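# Seat the held gear on its shaft, meshed

## Task

The left gripper starts out holding a gear a little above the tip of a shaft. Slide the gear onto that shaft until it sits fully down and square to it, with its teeth engaged with both neighbouring gears. The attempt fails if the gear is forced or jammed with too much push.

## Robot and tools

ROBOT. There are two six-joint arms, left_arm and right_arm, and each has a parallel gripper. The left base sits near (+0.005, +0.325, -0.006) m and the right base near (+0.004, -0.288, -0.006) m in the scene frame. Both bases are almost level. Joint limits in rad, base to gripper: waist -2.618 to 3.054, shoulder 0.000 to 3.142, elbow 0.000 to 3.142 (fully straight at 2.901), wrist pitch -1.571 to 1.571, wrist yaw -1.571 to 1.571, wrist roll -2.094 to 2.094. The fingers point along the gripper's own +z axis and open and close along its y axis. The reported gripper point lies between the pads, about 1 cm back from the tips.

FRAMES. Scene frame: origin at table-top height, midway between the arms. +x points out over the table, +z points up, and left_arm is on the +y side. Hand positions (m) and end_effector_quat_wxyz are each given in that arm's own base frame. Fixed cameras and the table use the scene frame. Every motion offset is taken along the axes of that arm's current Hand target, so it is a gripper-relative offset and not a pose. Read the quaternion before lowering, because "down the shaft" is whichever gripper axis is aligned with it.

execute_actions(actions, cameras). actions is a list of actions. Each action is a table of up to 15 rows, one row per 1/30 s step; if it is shorter, its last row is held until step 15. A row is a single list of 14 numbers covering both arms, each in [-1, 1]: left dx, dy, dz, rx, ry, rz, opening, then the same seven for the right arm. The first six are an offset from the Hand target as it was when that action began. Every row counts from that same start, so sending the same offset again moves the arm further. Scale: 1.0 = 0.6 m for dx, dy, dz, and 180 degrees for the rotation vector rx, ry, rz. opening is absolute: +1 is fully open (0.094 m) and -1 is closed. If an arm should get no new motion, give it six zeros. Always resend its real opening, because a 0 there commands a half-open gripper and would loosen the grasp on the gear. cameras takes a list of names, ["all"], or []. An empty actions list returns all images and the scene number.

move(target, speed, blend, opening_speed, grip_force, blocking, cameras). target is either one 14-number row (same layout and scale as above) or a list of up to 15 such rows. Every row is an offset from the Hand targets at the start of the move, not from the row before it. Each path is straight; the arms lag behind it, and more so when moving faster. speed is in m/s, from 0.002 to 2.9, default 0.25; rotation is capped at twice that value in rad/s. It can be one number or one per target. blend is a corner radius in m, default 0, meaning stop at each corner. opening_speed is a rate on the -1..+1 scale per second, at least 0.2. grip_force is the per-pad force in N, from 10 to 50. It persists once set, and the fingers close slowly when it is low. With blocking=false the call returns after about 0.5 s while the motion keeps running. A move lasts at most 10 s. The result adds a "move:" line, such as done, off_target, moving, held or fault, plus limits such as paced or held. done means the arm came to rest within 10 mm and 2 degrees of its target. Neither done nor off_target tells you about contact.

wait(seconds): 0 to 3600. It lets time pass and commands nothing new, and it returns early if a running move finishes. stop(): brakes a running move. zoom_image(camera, region): region is [x0, y0, x1, y1] in pixels, at most 504 wide and 504 high, taken from that camera's newest full image. finished_scene(scene): pass the current scene number (1 or 2). It cannot be undone, so the gear must already be seated and stay there on its own.

CAMERAS. All are 896x504: cam_high and cam_low are fixed behind the arms. cam_left_wrist, cam_right_wrist, cam_left_wrist_chin and cam_right_wrist_chin ride on the arms. Calibration lines use OpenCV conventions and may be off by a few mm or degrees.

RESULTS. Each arm reports end_effector_position, end_effector_quat_wxyz and Hand target, which is the last commanded pose after clipping and is the origin for the next offsets. Also reported: Tool commands, grip_measured (measured opening on the command scale), Joint positions (the last number is the opening in m), Joint velocities ("within noise" means at rest) and joint torques. Torques include offsets and noise; the first three wrap at ±28 N m. Calls that run actions also list gripper positions at some of the steps. MOTOR HOT appears at 75 °C. At 90 °C an OVER-TEMPERATURE FAULT folds that arm away for good, and at 100 °C it collapses.

CONTROL QUIRKS. Each step limits the commanded orientation to within 40 degrees of the measured one. Friction and weight can leave the gripper short, low or tilted. Tiny moves may do nothing or go sideways. After every step, compare the position and quaternion with the target, and send any remaining gap as a new offset. An arm that is blocked keeps pushing until you command it back past its current position.

CAUTIONS. Align the gear with the shaft axis first. Then lower it slowly in small increments, watching position, torques and images. Stop once it stops descending and back off any leftover push. Turn it slightly if the teeth do not engage rather than forcing it. Never open the gripper while the gear is moving, and keep it from dropping or falling off the table. Keep the two arms, their grippers and their wrist-camera cables apart. Do not strike the fixtures (bar, spacers, rear plate, low rail). Keep arms from staying stretched out for long under load, to limit motor heat. Loose parts may occasionally get nudged by outside pushes.

Each tool is called by a JSON object that holds its "name" and its "arguments", one argument or row to a line.

## Session

{"name": "execute_actions", "arguments": {
  "actions": []
}}

Scene clock: 0.00 s.
left_arm: end_effector_position=(+0.3065, -0.0964, +0.1198) grip_measured=-0.602 end_effector_quat_wxyz=(-0.004, +0.804, +0.595, +0.006) | right_arm: end_effector_position=(+0.3810, +0.0001, +0.4022) grip_measured=+1.000 end_effector_quat_wxyz=(+0.707, +0.000, +0.707, +0.000)
Joint positions: left_arm=[-0.312 1.758 1.497 -1.31 -0.014 1.555 0.019] | right_arm=[0 1.047 1.047 0 0 0 0.094]
Joint velocities: within noise
Joint torques (N m): no reading
Heat: left arm: 30 °C; right arm: 29 °C.
Hand target: left_arm +0.3080, -0.0967, +0.1240; +0.002, +0.803, +0.595, +0.009 | right_arm +0.3799, -0.0002, +0.4100; +0.714, +0.000, +0.700, +0.000
Tool commands: left_gripper/opening=-1.0 right_gripper/opening=+1.0

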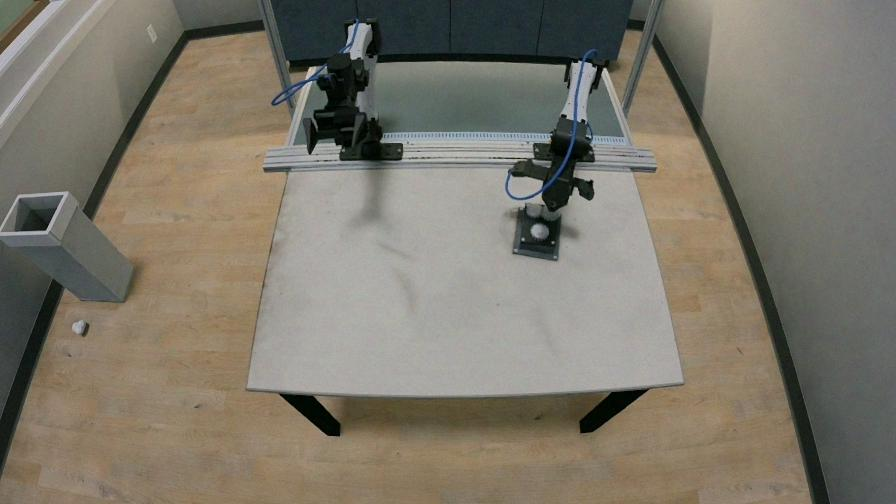

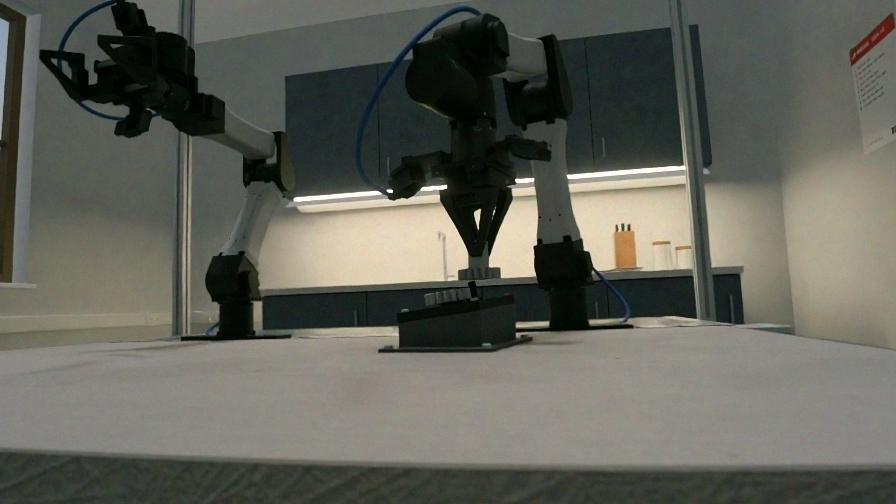

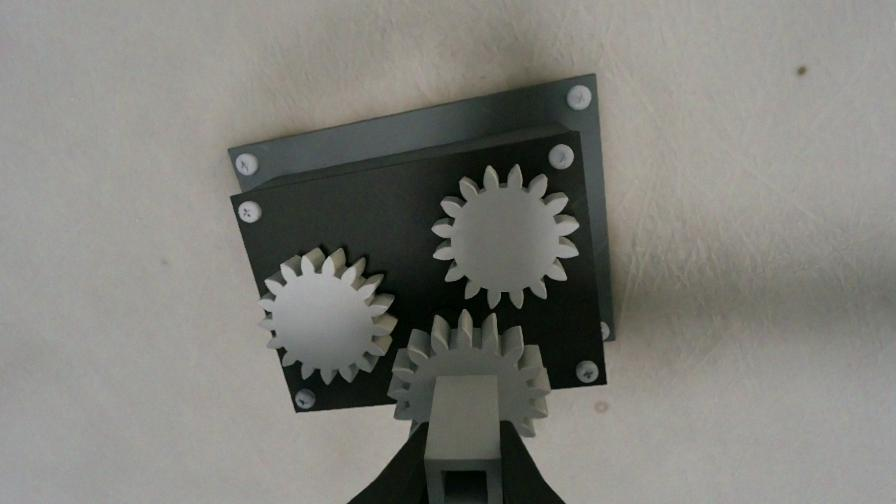

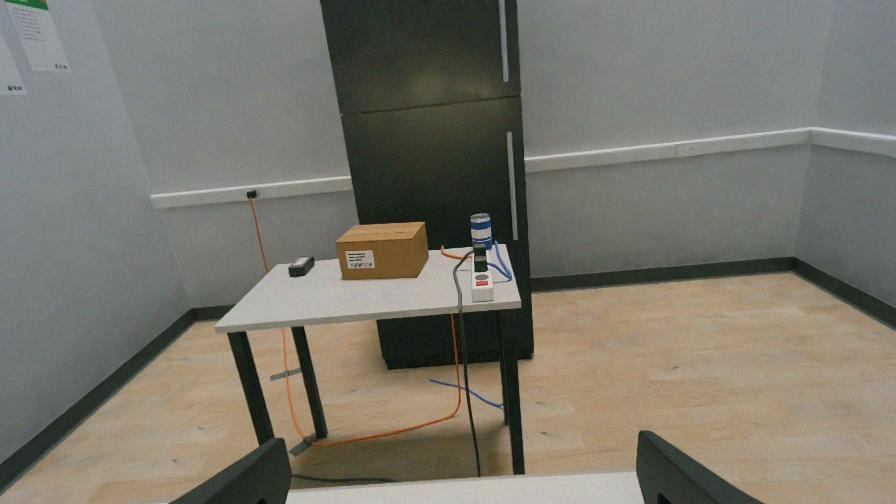

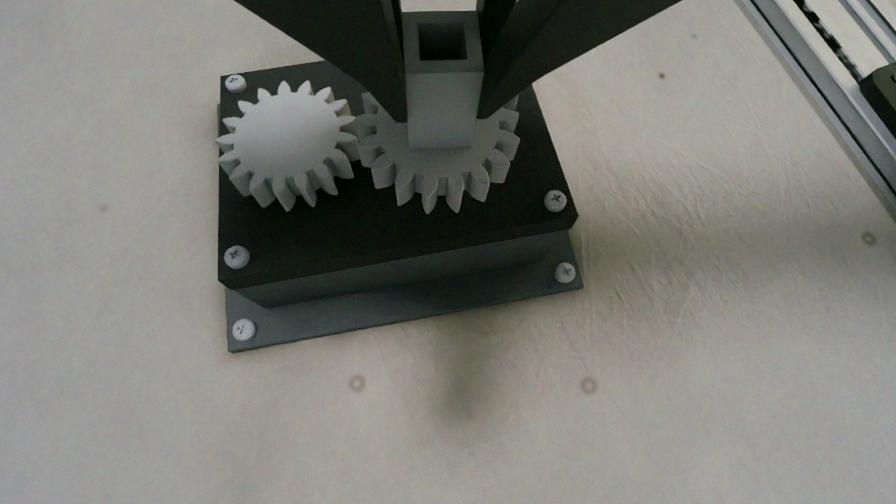

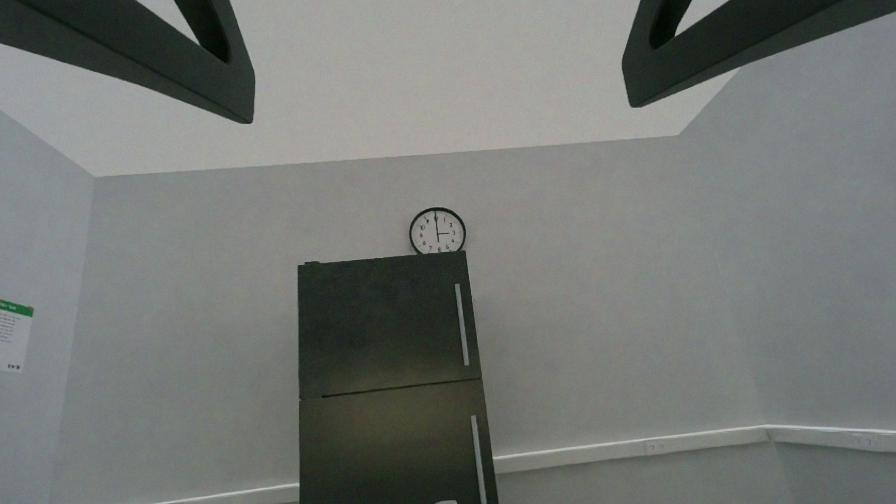

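{"name": "zoom_image", "arguments": {
  "camera": "cam_low",
  "region": [370, 220, 570, 360]
}}

{"name": "zoom_image", "arguments": {
  "camera": "cam_left_wrist",
  "region": [220, 130, 620, 460]
}}

{"name": "zoom_image", "arguments": {
  "camera": "cam_left_wrist_chin",
  "region": [210, 0, 590, 240]
}}

{"name": "zoom_image", "arguments": {
  "camera": "cam_high",
  "region": [480, 170, 620, 270]
}}

Scaled by 2.520 from the camera's image (finer frame: 1280x720).

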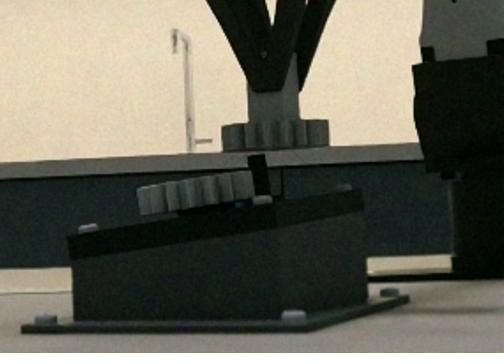

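Scaled by 1.260 from the camera's image (finer frame: 1280x720).

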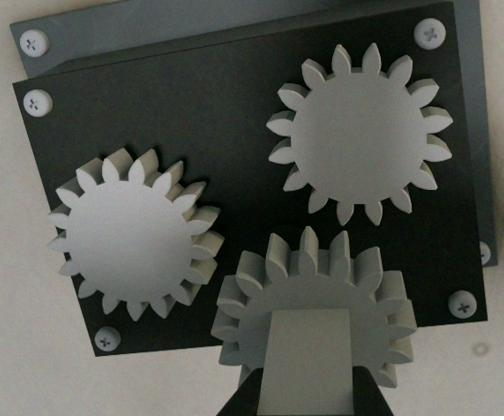

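Scaled by 1.326 from the camera's image (finer frame: 1280x720).

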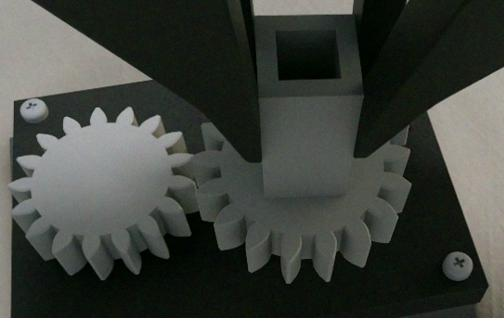

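Scaled by 3.600 from the camera's image (finer frame: 1280x720).

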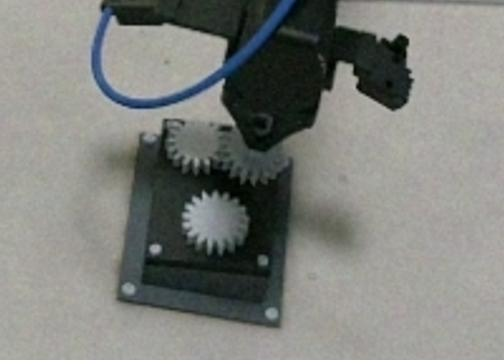

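{"name": "move", "arguments": {
  "target": [-0.0192,0.0213,-0.012,0.025,0.035,0,-1,0,0,0,0,0,0,1],
  "speed": 0.06,
  "cameras": ["cam_low","cam_left_wrist","cam_left_wrist_chin"]
}}

{"name": "zoom_image", "arguments": {
  "camera": "cam_low",
  "region": [400, 240, 520, 340]
}}

{"name": "zoom_image", "arguments": {
  "camera": "cam_left_wrist",
  "region": [240, 200, 640, 500]
}}

{"name": "zoom_image", "arguments": {
  "camera": "cam_left_wrist_chin",
  "region": [210, 0, 590, 240]
}}

Scene clock: 201.67 s.
left_arm: end_effector_position=(+0.3146, -0.1106, +0.1277) grip_measured=-0.602 end_effector_quat_wxyz=(-0.060, +0.802, +0.594, +0.026) | right_arm: end_effector_position=(+0.3810, +0.0001, +0.4022) grip_measured=+1.000 end_effector_quat_wxyz=(+0.707, +0.000, +0.707, +0.000)
Joint positions: left_arm=[-0.393 1.877 1.671 -1.441 -0.106 1.469 0.019] | right_arm=[0 1.047 1.047 0 0 0 0.094]
Joint torques (N m): left_arm=[-0.43 -7.83 7.51 -0.01 -0.12 -0.24] | right_arm=[-0.38 -3.12 9.43 1.65 0.04 0.04]
Heat: left arm: 41 °C; right arm: 49 °C.
Hand target: left_arm +0.3167, -0.1115, +0.1311; -0.063, +0.801, +0.594, +0.030 | right_arm +0.3799, -0.0002, +0.4100; +0.714, +0.000, +0.700, +0.000
Off the commanded pose: left_arm 0.004 m, 1 deg | right_arm 0.008 m, 1 deg.
move: done
cam_left_wrist: T_world_to_cam=[[-0.9205, 0.3906, 0.01079, 0.33576], [0.3543, 0.82268, 0.44459, -0.02096], [0.16479, 0.41307, -0.89567, 0.22707]] pos_world=[0.27907, -0.2077, 0.20907]
cam_left_wrist_chin: T_world_to_cam=[[-0.92755, 0.35279, 0.12325, 0.31392], [0.32344, 0.92308, -0.20809, -0.01567], [-0.18718, -0.15315, -0.97031, 0.2768]] pos_world=[0.34806, -0.0539, 0.22663]

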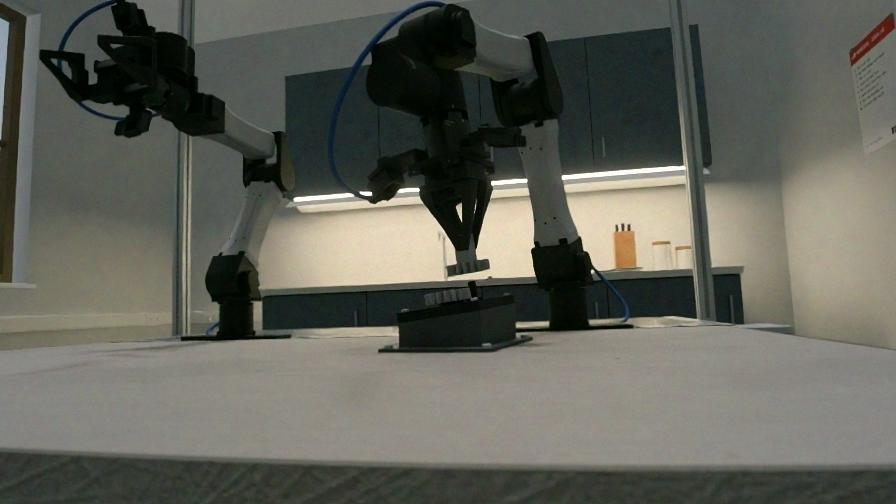

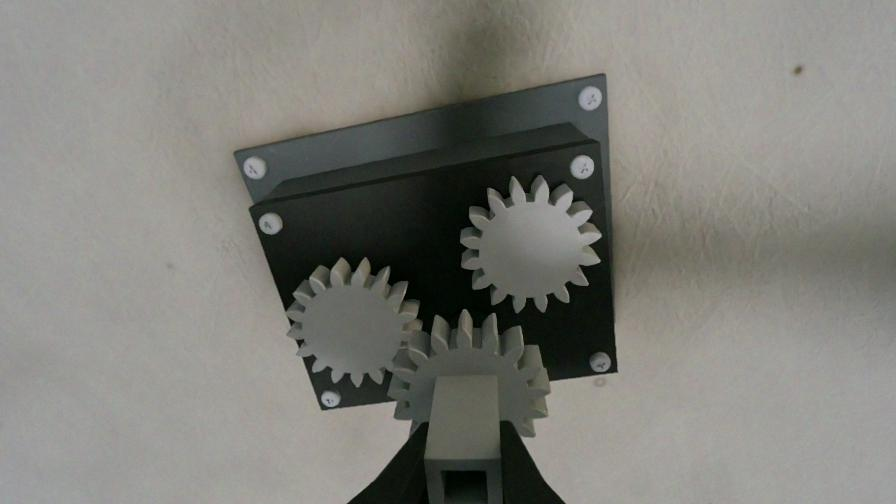

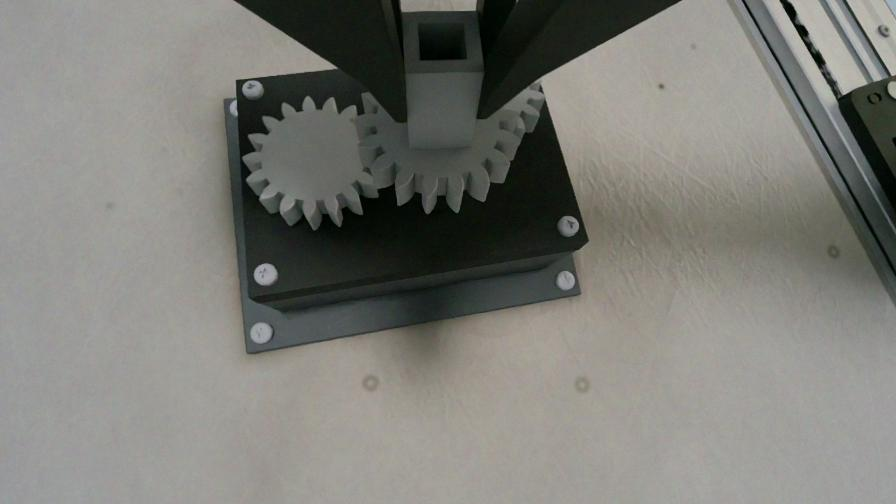

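Scaled by 4.200 from the camera's image (finer frame: 1280x720).

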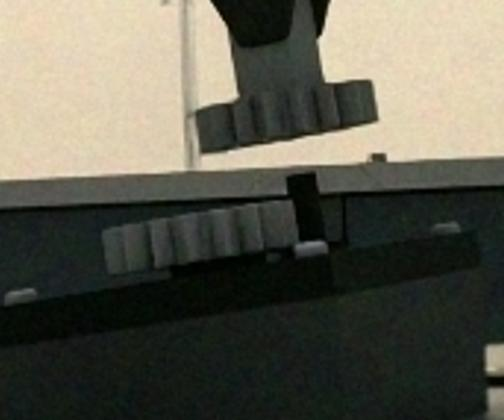

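Scaled by 1.260 from the camera's image (finer frame: 1280x720).

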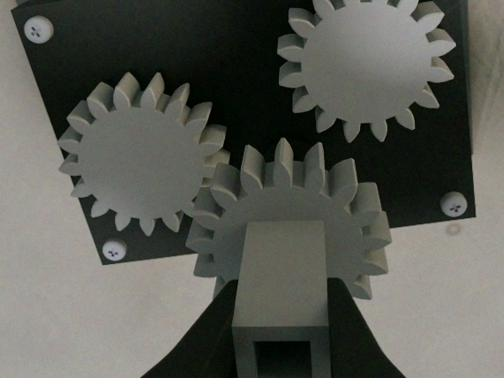

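Scaled by 1.326 from the camera's image (finer frame: 1280x720).

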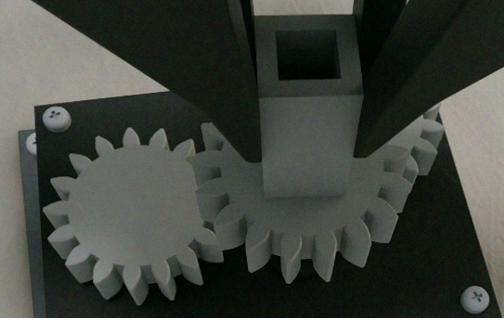

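{"name": "move", "arguments": {
  "target": [0.0019,0.0034,0.0117,0.0039,0.0035,0,-1,0,0,0,0,0,0,1],
  "speed": 0.04,
  "cameras": ["cam_low","cam_left_wrist","cam_left_wrist_chin"]
}}

{"name": "zoom_image", "arguments": {
  "camera": "cam_low",
  "region": [430, 250, 510, 310]
}}

{"name": "zoom_image", "arguments": {
  "camera": "cam_left_wrist",
  "region": [240, 200, 640, 500]
}}

{"name": "zoom_image", "arguments": {
  "camera": "cam_left_wrist_chin",
  "region": [210, 0, 590, 240]
}}

Scene clock: 239.17 s.
left_arm: end_effector_position=(+0.3153, -0.1092, +0.1219) grip_measured=-0.602 end_effector_quat_wxyz=(-0.070, +0.802, +0.593, +0.025) | right_arm: end_effector_position=(+0.3810, +0.0001, +0.4022) grip_measured=+1.000 end_effector_quat_wxyz=(+0.707, +0.000, +0.707, +0.000)
Joint positions: left_arm=[-0.393 1.896 1.671 -1.441 -0.115 1.469 0.019] | right_arm=[0 1.047 1.047 0 0 0 0.094]
Joint torques (N m): left_arm=[-0.32 -7.94 7.01 0.04 -0.1 -0.22] | right_arm=[-0.28 -3.11 9.48 1.67 0.06 0.05]
Heat: left arm: 39 °C; right arm: 50 °C.
Hand target: left_arm +0.3188, -0.1100, +0.1241; -0.071, +0.801, +0.594, +0.030 | right_arm +0.3799, -0.0002, +0.4100; +0.714, +0.000, +0.700, +0.000
Off the commanded pose: left_arm 0.004 m, 1 deg | right_arm 0.008 m, 1 deg.
move: done
cam_left_wrist: T_world_to_cam=[[-0.9202, 0.39027, 0.03029, 0.33344], [0.36078, 0.81554, 0.45247, -0.02362], [0.15189, 0.42729, -0.89127, 0.22622]] pos_world=[0.28099, -0.20753, 0.20221]
cam_left_wrist_chin: T_world_to_cam=[[-0.9256, 0.35079, 0.14216, 0.31168], [0.32063, 0.92627, -0.19806, -0.01841], [-0.20116, -0.13775, -0.96983, 0.27754]] pos_world=[0.35022, -0.05406, 0.22121]

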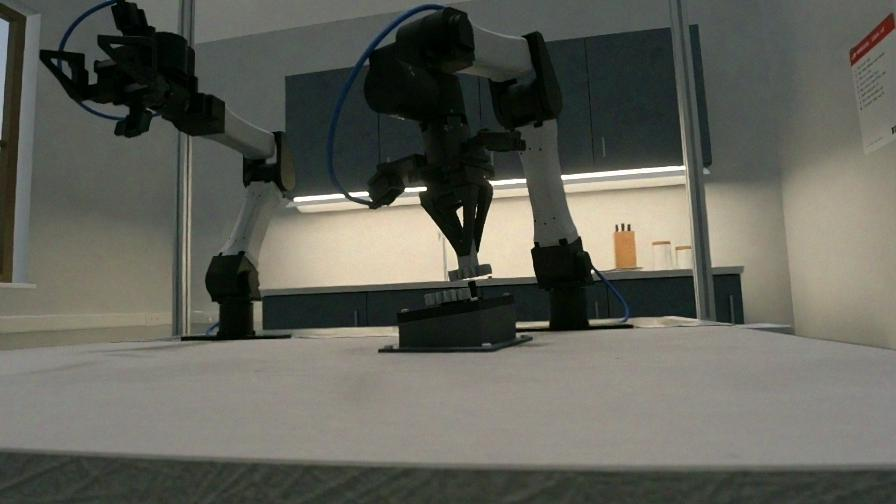

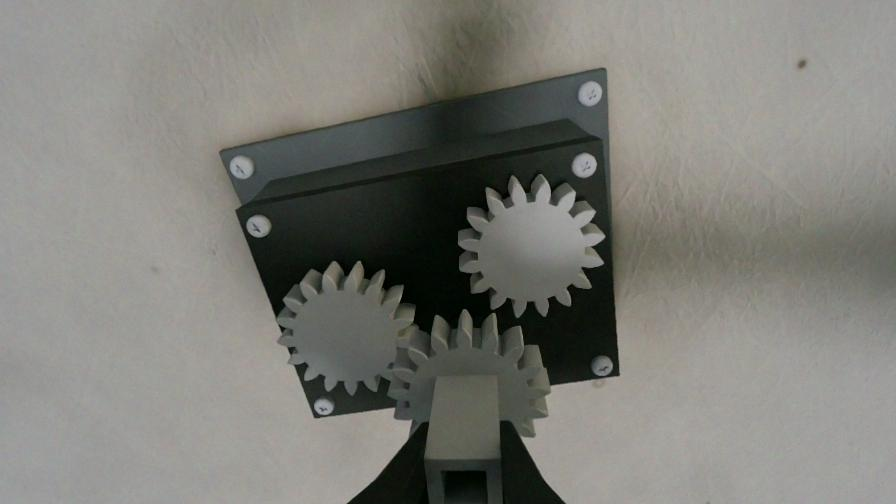

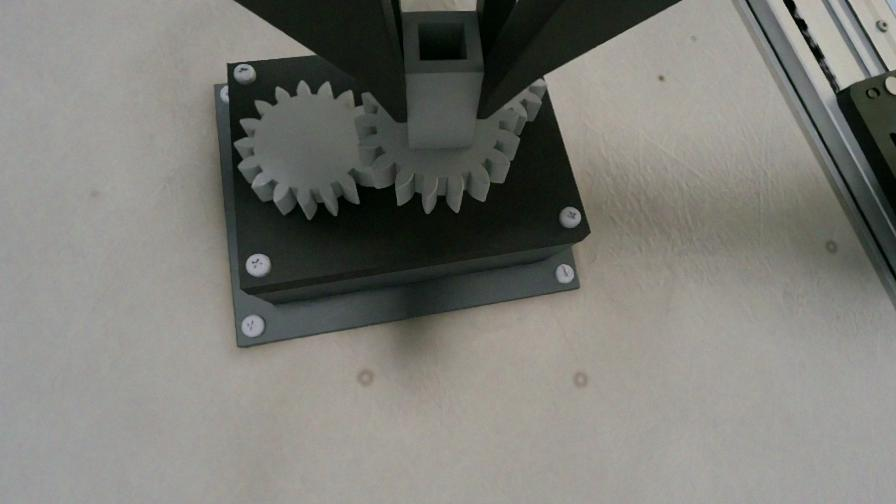

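Scaled by 6.300 from the camera's image (finer frame: 1280x720).

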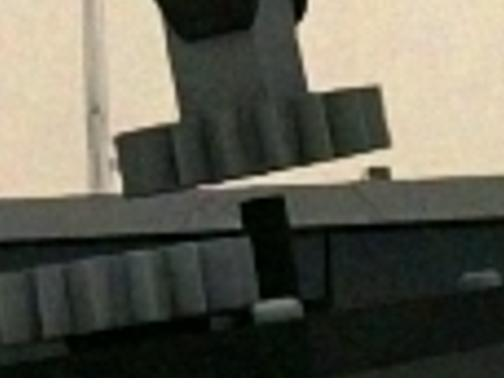

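Scaled by 1.260 from the camera's image (finer frame: 1280x720).

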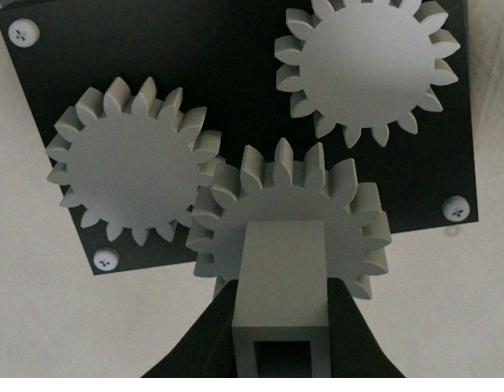

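Scaled by 1.326 from the camera's image (finer frame: 1280x720).

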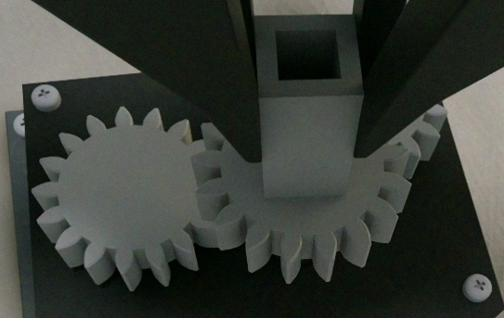

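{"name": "move", "arguments": {
  "target": [
    [0.0019,0.0015,0.005,0,0,0,-1,0,0,0,0,0,0,1],
    [0.0019,0.0015,0.0125,0,0,0,-1,0,0,0,0,0,0,1]
  ],
  "speed": 0.02,
  "cameras": ["cam_low","cam_left_wrist"]
}}

{"name": "zoom_image", "arguments": {
  "camera": "cam_low",
  "region": [430, 250, 510, 310]
}}

{"name": "zoom_image", "arguments": {
  "camera": "cam_left_wrist",
  "region": [240, 200, 640, 500]
}}

Scene clock: 269.33 s.
left_arm: end_effector_position=(+0.3175, -0.1098, +0.1217) grip_measured=-0.602 end_effector_quat_wxyz=(-0.067, +0.802, +0.593, +0.028) | right_arm: end_effector_position=(+0.3810, +0.0001, +0.4022) grip_measured=+1.000 end_effector_quat_wxyz=(+0.707, +0.000, +0.707, +0.000)
Joint positions: left_arm=[-0.393 1.896 1.671 -1.432 -0.117 1.469 0.019] | right_arm=[0 1.047 1.047 0 0 0 0.094]
Joint torques (N m): left_arm=[0.13 -8.01 4.75 0.25 -0.12 -0.15] | right_arm=[-0.31 -3.03 9.46 1.64 0.05 0.05]
Heat: left arm: 39 °C; right arm: 51 °C.
Hand target: left_arm +0.3196, -0.1081, +0.1167; -0.071, +0.801, +0.594, +0.030 | right_arm +0.3799, -0.0002, +0.4100; +0.714, +0.000, +0.700, +0.000
Off the commanded pose: left_arm 0.006 m, 1 deg | right_arm 0.008 m, 1 deg.
move: done
cam_left_wrist: T_world_to_cam=[[-0.9204, 0.39041, 0.02113, 0.33694], [0.35681, 0.81664, 0.45363, -0.0225], [0.15985, 0.42506, -0.89094, 0.22315]] pos_world=[0.28248, -0.20802, 0.20189]

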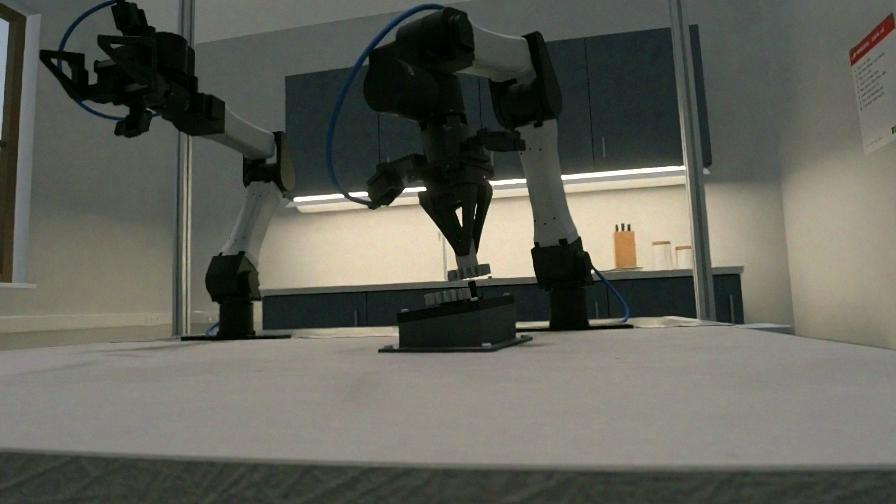

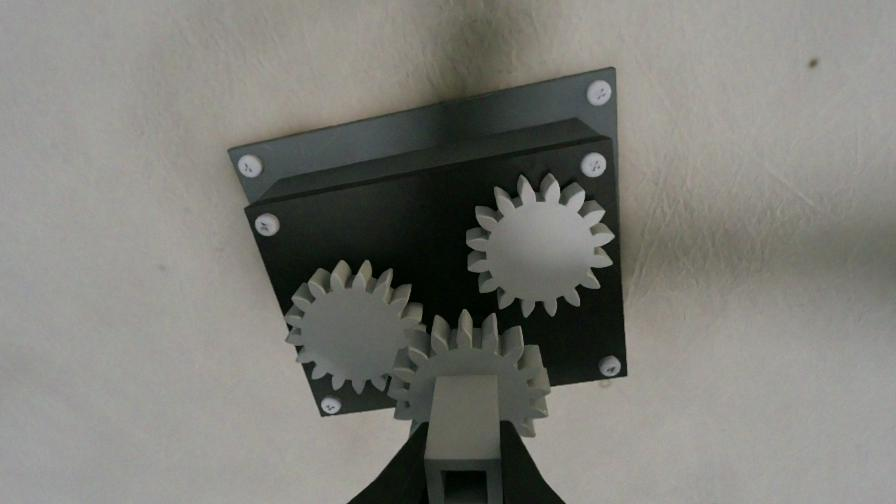

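Scaled by 6.300 from the camera's image (finer frame: 1280x720).

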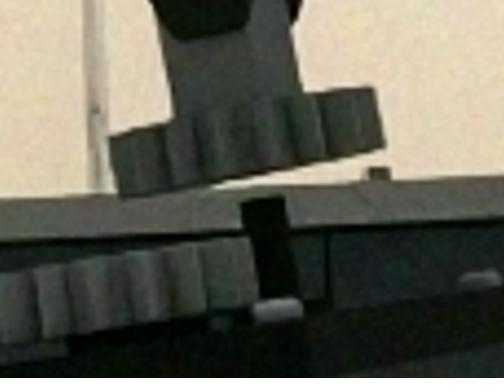

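Scaled by 1.260 from the camera's image (finer frame: 1280x720).

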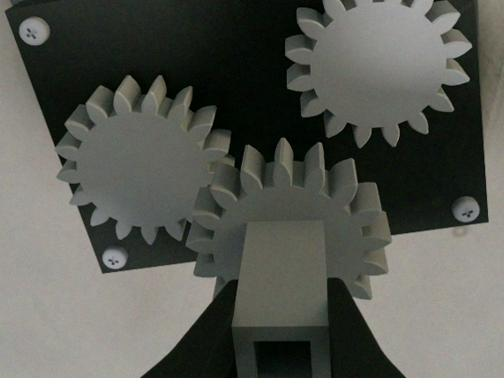

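{"name": "move", "arguments": {
  "target": [0.0012,-0.0021,0.0067,0,0,0,-1,0,0,0,0,0,0,1],
  "speed": 0.02,
  "cameras": ["cam_low","cam_left_wrist"]
}}

{"name": "zoom_image", "arguments": {
  "camera": "cam_low",
  "region": [430, 250, 510, 310]
}}

{"name": "zoom_image", "arguments": {
  "camera": "cam_left_wrist",
  "region": [240, 200, 640, 500]
}}

Scene clock: 278.10 s.
left_arm: end_effector_position=(+0.3159, -0.1091, +0.1169) grip_measured=-0.602 end_effector_quat_wxyz=(-0.070, +0.802, +0.593, +0.026) | right_arm: end_effector_position=(+0.3810, +0.0001, +0.4022) grip_measured=+1.000 end_effector_quat_wxyz=(+0.707, +0.000, +0.707, +0.000)
Joint positions: left_arm=[-0.393 1.896 1.651 -1.419 -0.117 1.469 0.019] | right_arm=[0 1.047 1.047 0 0 0 0.094]
Joint torques (N m): left_arm=[0.4 -8.54 4.46 0.25 -0.13 -0.13] | right_arm=[-0.35 -3.1 9.48 1.67 0.06 0.03]
Heat: left arm: 39 °C; right arm: 51 °C.
Hand target: left_arm +0.3185, -0.1064, +0.1130; -0.071, +0.801, +0.594, +0.030 | right_arm +0.3799, -0.0002, +0.4100; +0.714, +0.000, +0.700, +0.000
Off the commanded pose: left_arm 0.005 m, 1 deg | right_arm 0.008 m, 1 deg.
move: done
cam_left_wrist: T_world_to_cam=[[-0.92024, 0.39036, 0.02796, 0.33448], [0.35962, 0.81526, 0.45391, -0.02135], [0.15439, 0.42776, -0.89061, 0.22083]] pos_world=[0.28139, -0.20763, 0.19701]

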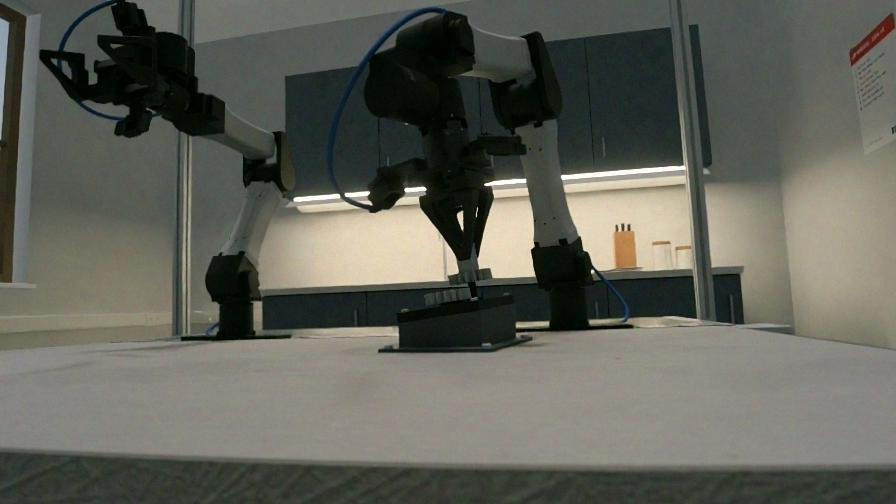

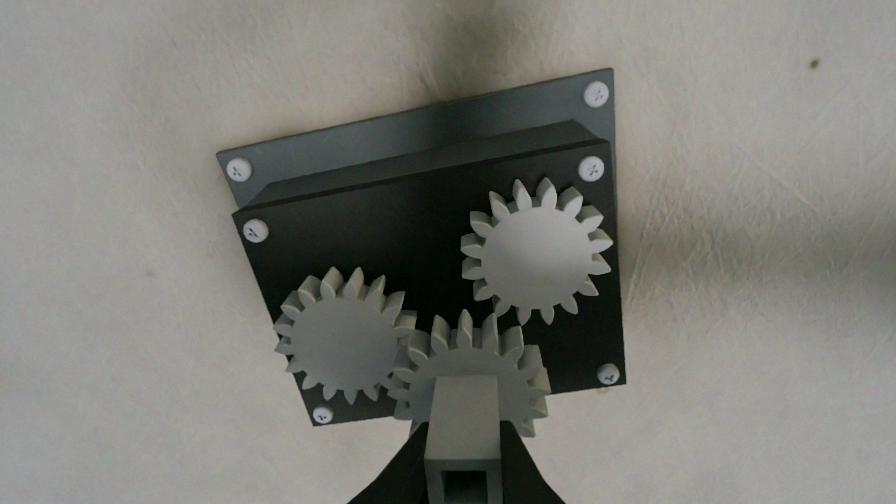

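Scaled by 6.300 from the camera's image (finer frame: 1280x720).

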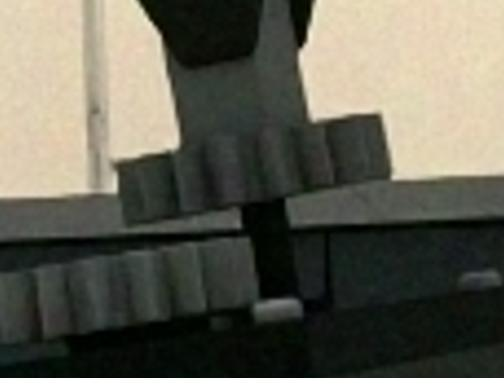

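Scaled by 1.260 from the camera's image (finer frame: 1280x720).

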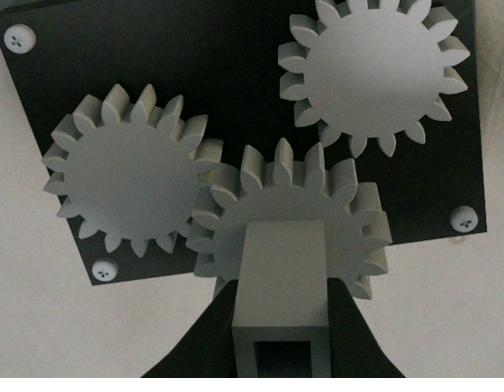

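{"name": "move", "arguments": {
  "target": [
    [0.0026,0.0015,-0.004,0,0,0,-1,0,0,0,0,0,0,1],
    [0.0026,0.0015,0.008,0,0,0,-1,0,0,0,0,0,0,1]
  ],
  "speed": 0.02,
  "cameras": ["cam_low","cam_left_wrist"]
}}

{"name": "zoom_image", "arguments": {
  "camera": "cam_low",
  "region": [430, 250, 510, 310]
}}

{"name": "zoom_image", "arguments": {
  "camera": "cam_left_wrist",
  "region": [240, 200, 640, 500]
}}

Scene clock: 295.23 s.
left_arm: end_effector_position=(+0.3156, -0.1077, +0.1127) grip_measured=-0.602 end_effector_quat_wxyz=(-0.071, +0.801, +0.594, +0.026) | right_arm: end_effector_position=(+0.3810, +0.0001, +0.4022) grip_measured=+1.000 end_effector_quat_wxyz=(+0.707, +0.000, +0.707, +0.000)
Joint positions: left_arm=[-0.39 1.896 1.634 -1.405 -0.117 1.469 0.019] | right_arm=[0 1.047 1.047 0 0 0 0.094]
Joint torques (N m): left_arm=[0.62 -8.44 4.55 0.3 -0.13 -0.08] | right_arm=[-0.32 -3.1 9.47 1.66 0.05 0.05]
Heat: left arm: 39 °C; right arm: 52 °C.
Hand target: left_arm +0.3197, -0.1045, +0.1084; -0.071, +0.801, +0.594, +0.030 | right_arm +0.3799, -0.0002, +0.4100; +0.714, +0.000, +0.700, +0.000
Off the commanded pose: left_arm 0.007 m, 1 deg | right_arm 0.008 m, 1 deg.
move: done
cam_left_wrist: T_world_to_cam=[[-0.92146, 0.38724, 0.03102, 0.33343], [0.35818, 0.81594, 0.45381, -0.01992], [0.15042, 0.42928, -0.89056, 0.21797]] pos_world=[0.28159, -0.20644, 0.19281]

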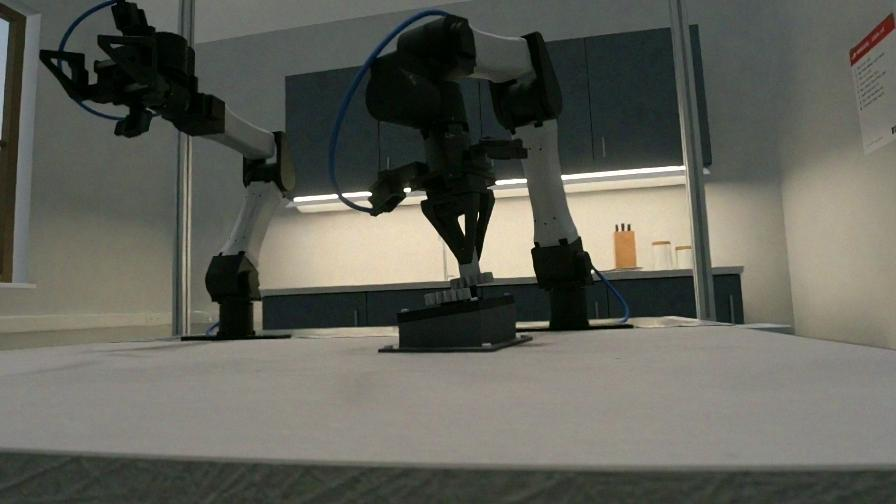

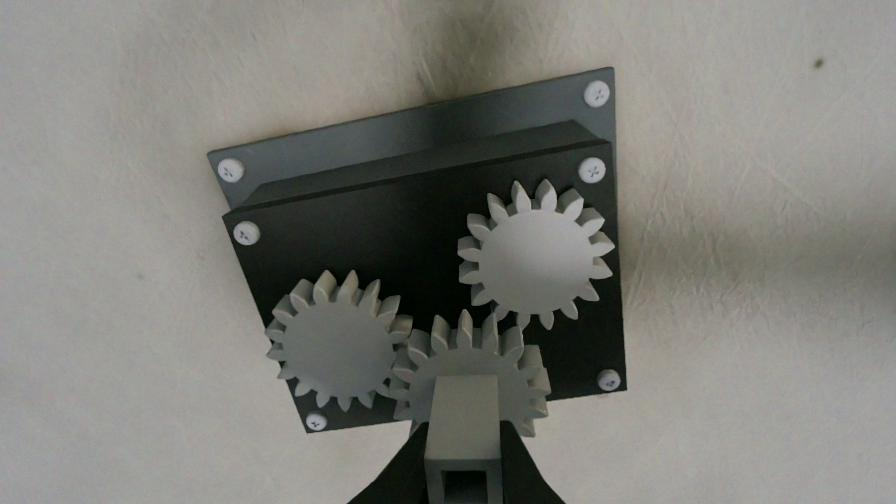

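Scaled by 6.300 from the camera's image (finer frame: 1280x720).

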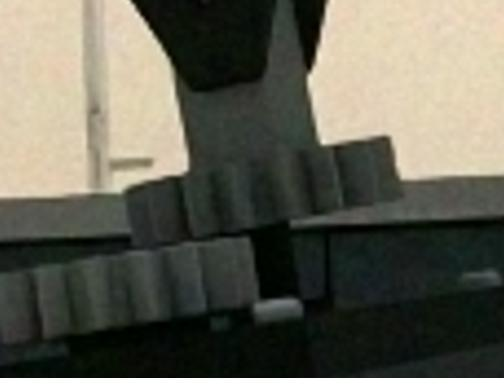

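Scaled by 1.260 from the camera's image (finer frame: 1280x720).

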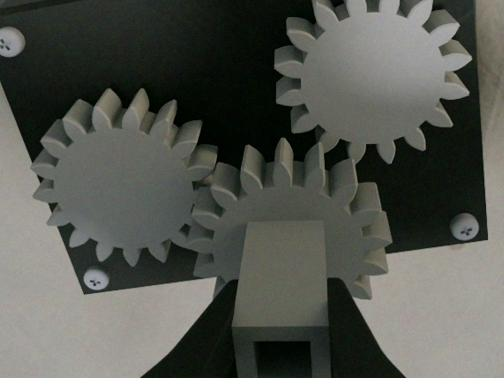

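{"name": "move", "arguments": {
  "target": [0,0,0.0083,0,0,0,-1,0,0,0,0,0,0,1],
  "speed": 0.015,
  "cameras": ["cam_low","cam_left_wrist","cam_left_wrist_chin"]
}}

{"name": "zoom_image", "arguments": {
  "camera": "cam_low",
  "region": [430, 250, 510, 310]
}}

{"name": "zoom_image", "arguments": {
  "camera": "cam_left_wrist",
  "region": [340, 270, 600, 450]
}}

{"name": "zoom_image", "arguments": {
  "camera": "cam_left_wrist_chin",
  "region": [210, 30, 590, 240]
}}

Scene clock: 310.30 s.
left_arm: end_effector_position=(+0.3154, -0.1074, +0.1098) grip_measured=-0.602 end_effector_quat_wxyz=(-0.071, +0.801, +0.594, +0.025) | right_arm: end_effector_position=(+0.3810, +0.0001, +0.4022) grip_measured=+1.000 end_effector_quat_wxyz=(+0.707, +0.000, +0.707, +0.000)
Joint positions: left_arm=[-0.389 1.896 1.623 -1.395 -0.117 1.469 0.019] | right_arm=[0 1.047 1.047 0 0 0 0.094]
Joint torques (N m): left_arm=[0.68 -8.5 3.81 0.36 -0.14 -0.06] | right_arm=[-0.29 -3.04 9.5 1.65 0.05 0.04]
Heat: left arm: 39 °C; right arm: 52 °C.
Hand target: left_arm +0.3195, -0.1038, +0.1034; -0.071, +0.801, +0.594, +0.030 | right_arm +0.3799, -0.0002, +0.4100; +0.714, +0.000, +0.700, +0.000
Off the commanded pose: left_arm 0.008 m, 1 deg | right_arm 0.008 m, 1 deg.
move: done
cam_left_wrist: T_world_to_cam=[[-0.92146, 0.38715, 0.03194, 0.33312], [0.3585, 0.81583, 0.45376, -0.01896], [0.14962, 0.42957, -0.89055, 0.21566]] pos_world=[0.28149, -0.20614, 0.19002]
cam_left_wrist_chin: T_world_to_cam=[[-0.92665, 0.34738, 0.14367, 0.31266], [0.31731, 0.92773, -0.19657, -0.02144], [-0.20157, -0.13657, -0.96991, 0.26636]] pos_world=[0.35022, -0.05235, 0.20921]

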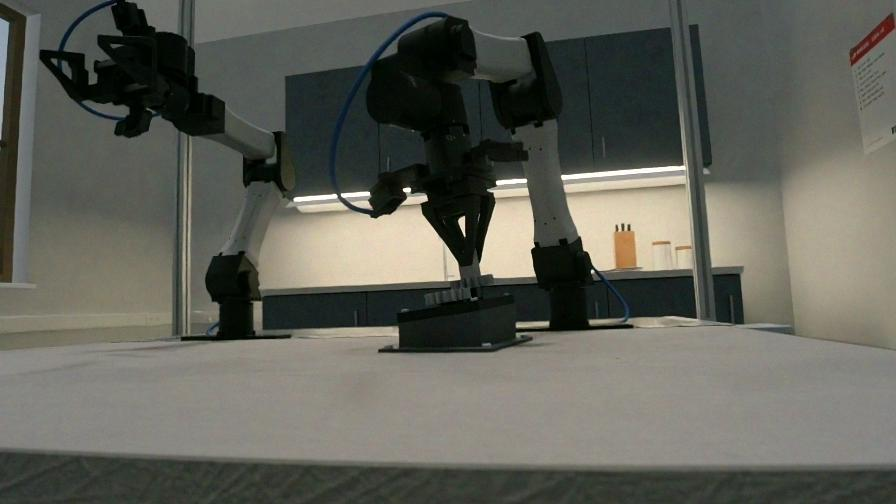

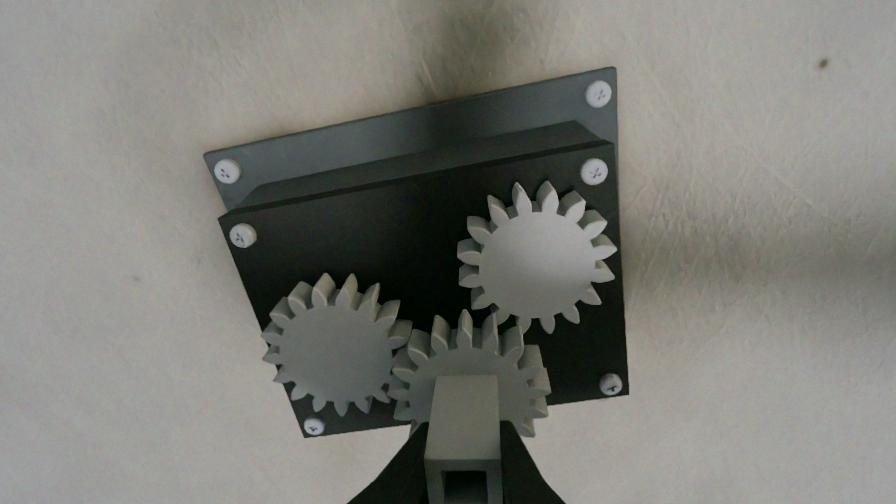

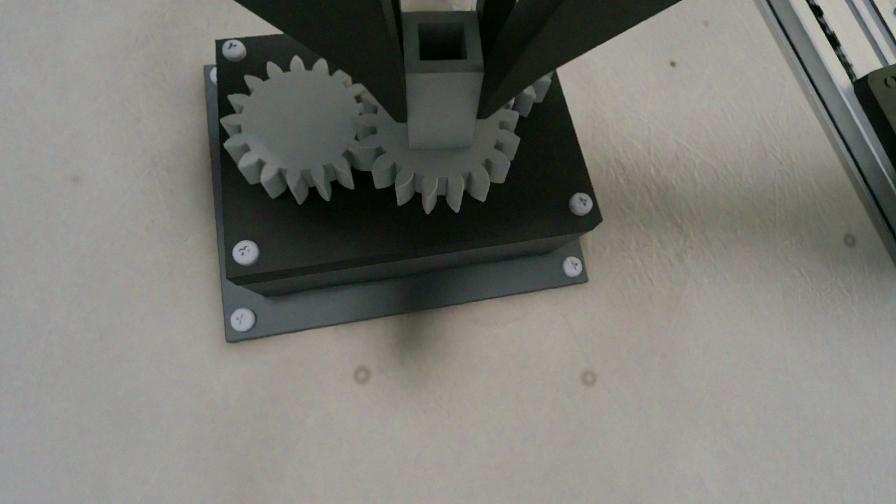

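Scaled by 6.300 from the camera's image (finer frame: 1280x720).

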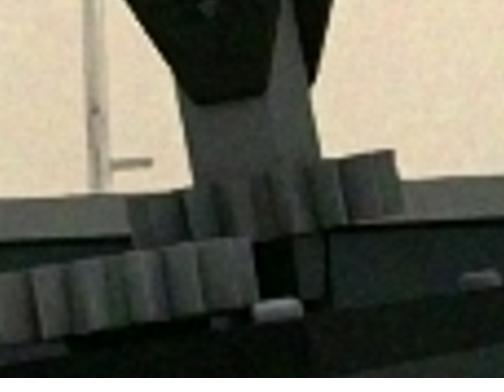

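Scaled by 1.938 from the camera's image (finer frame: 1280x720).

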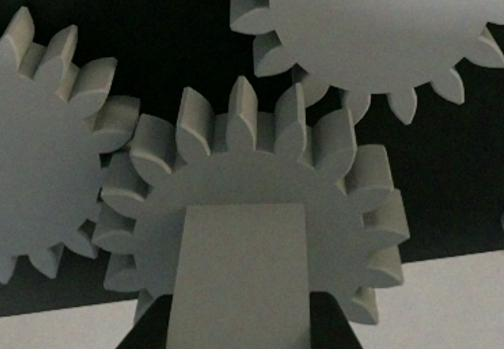

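Scaled by 1.326 from the camera's image (finer frame: 1280x720).

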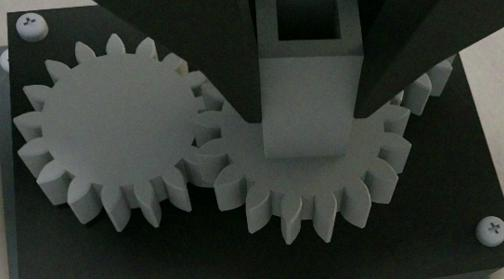

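{"name": "zoom_image", "arguments": {
  "camera": "cam_left_wrist_chin",
  "region": [320, 60, 420, 220]
}}

{"name": "zoom_image", "arguments": {
  "camera": "cam_left_wrist",
  "region": [450, 280, 570, 380]
}}

{"name": "zoom_image", "arguments": {
  "camera": "cam_left_wrist",
  "region": [350, 290, 450, 420]
}}

Scaled by 3.150 from the camera's image (finer frame: 1280x720).

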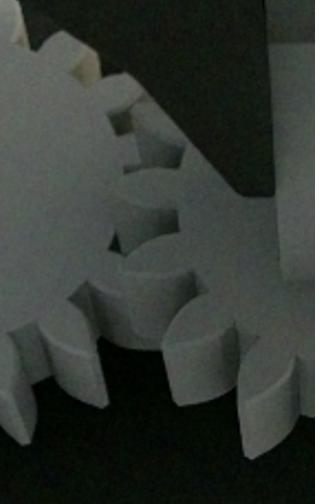

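Scaled by 4.200 from the camera's image (finer frame: 1280x720).

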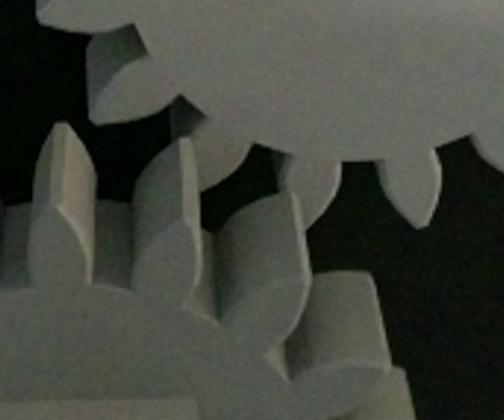

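Scaled by 3.877 from the camera's image (finer frame: 1280x720).

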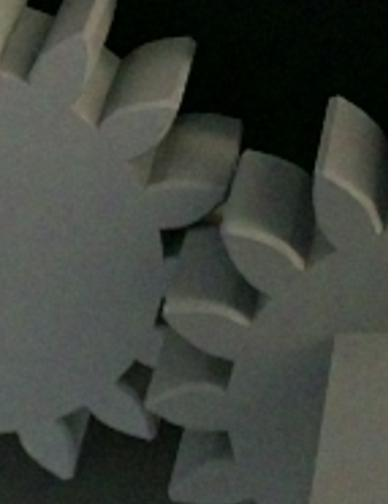

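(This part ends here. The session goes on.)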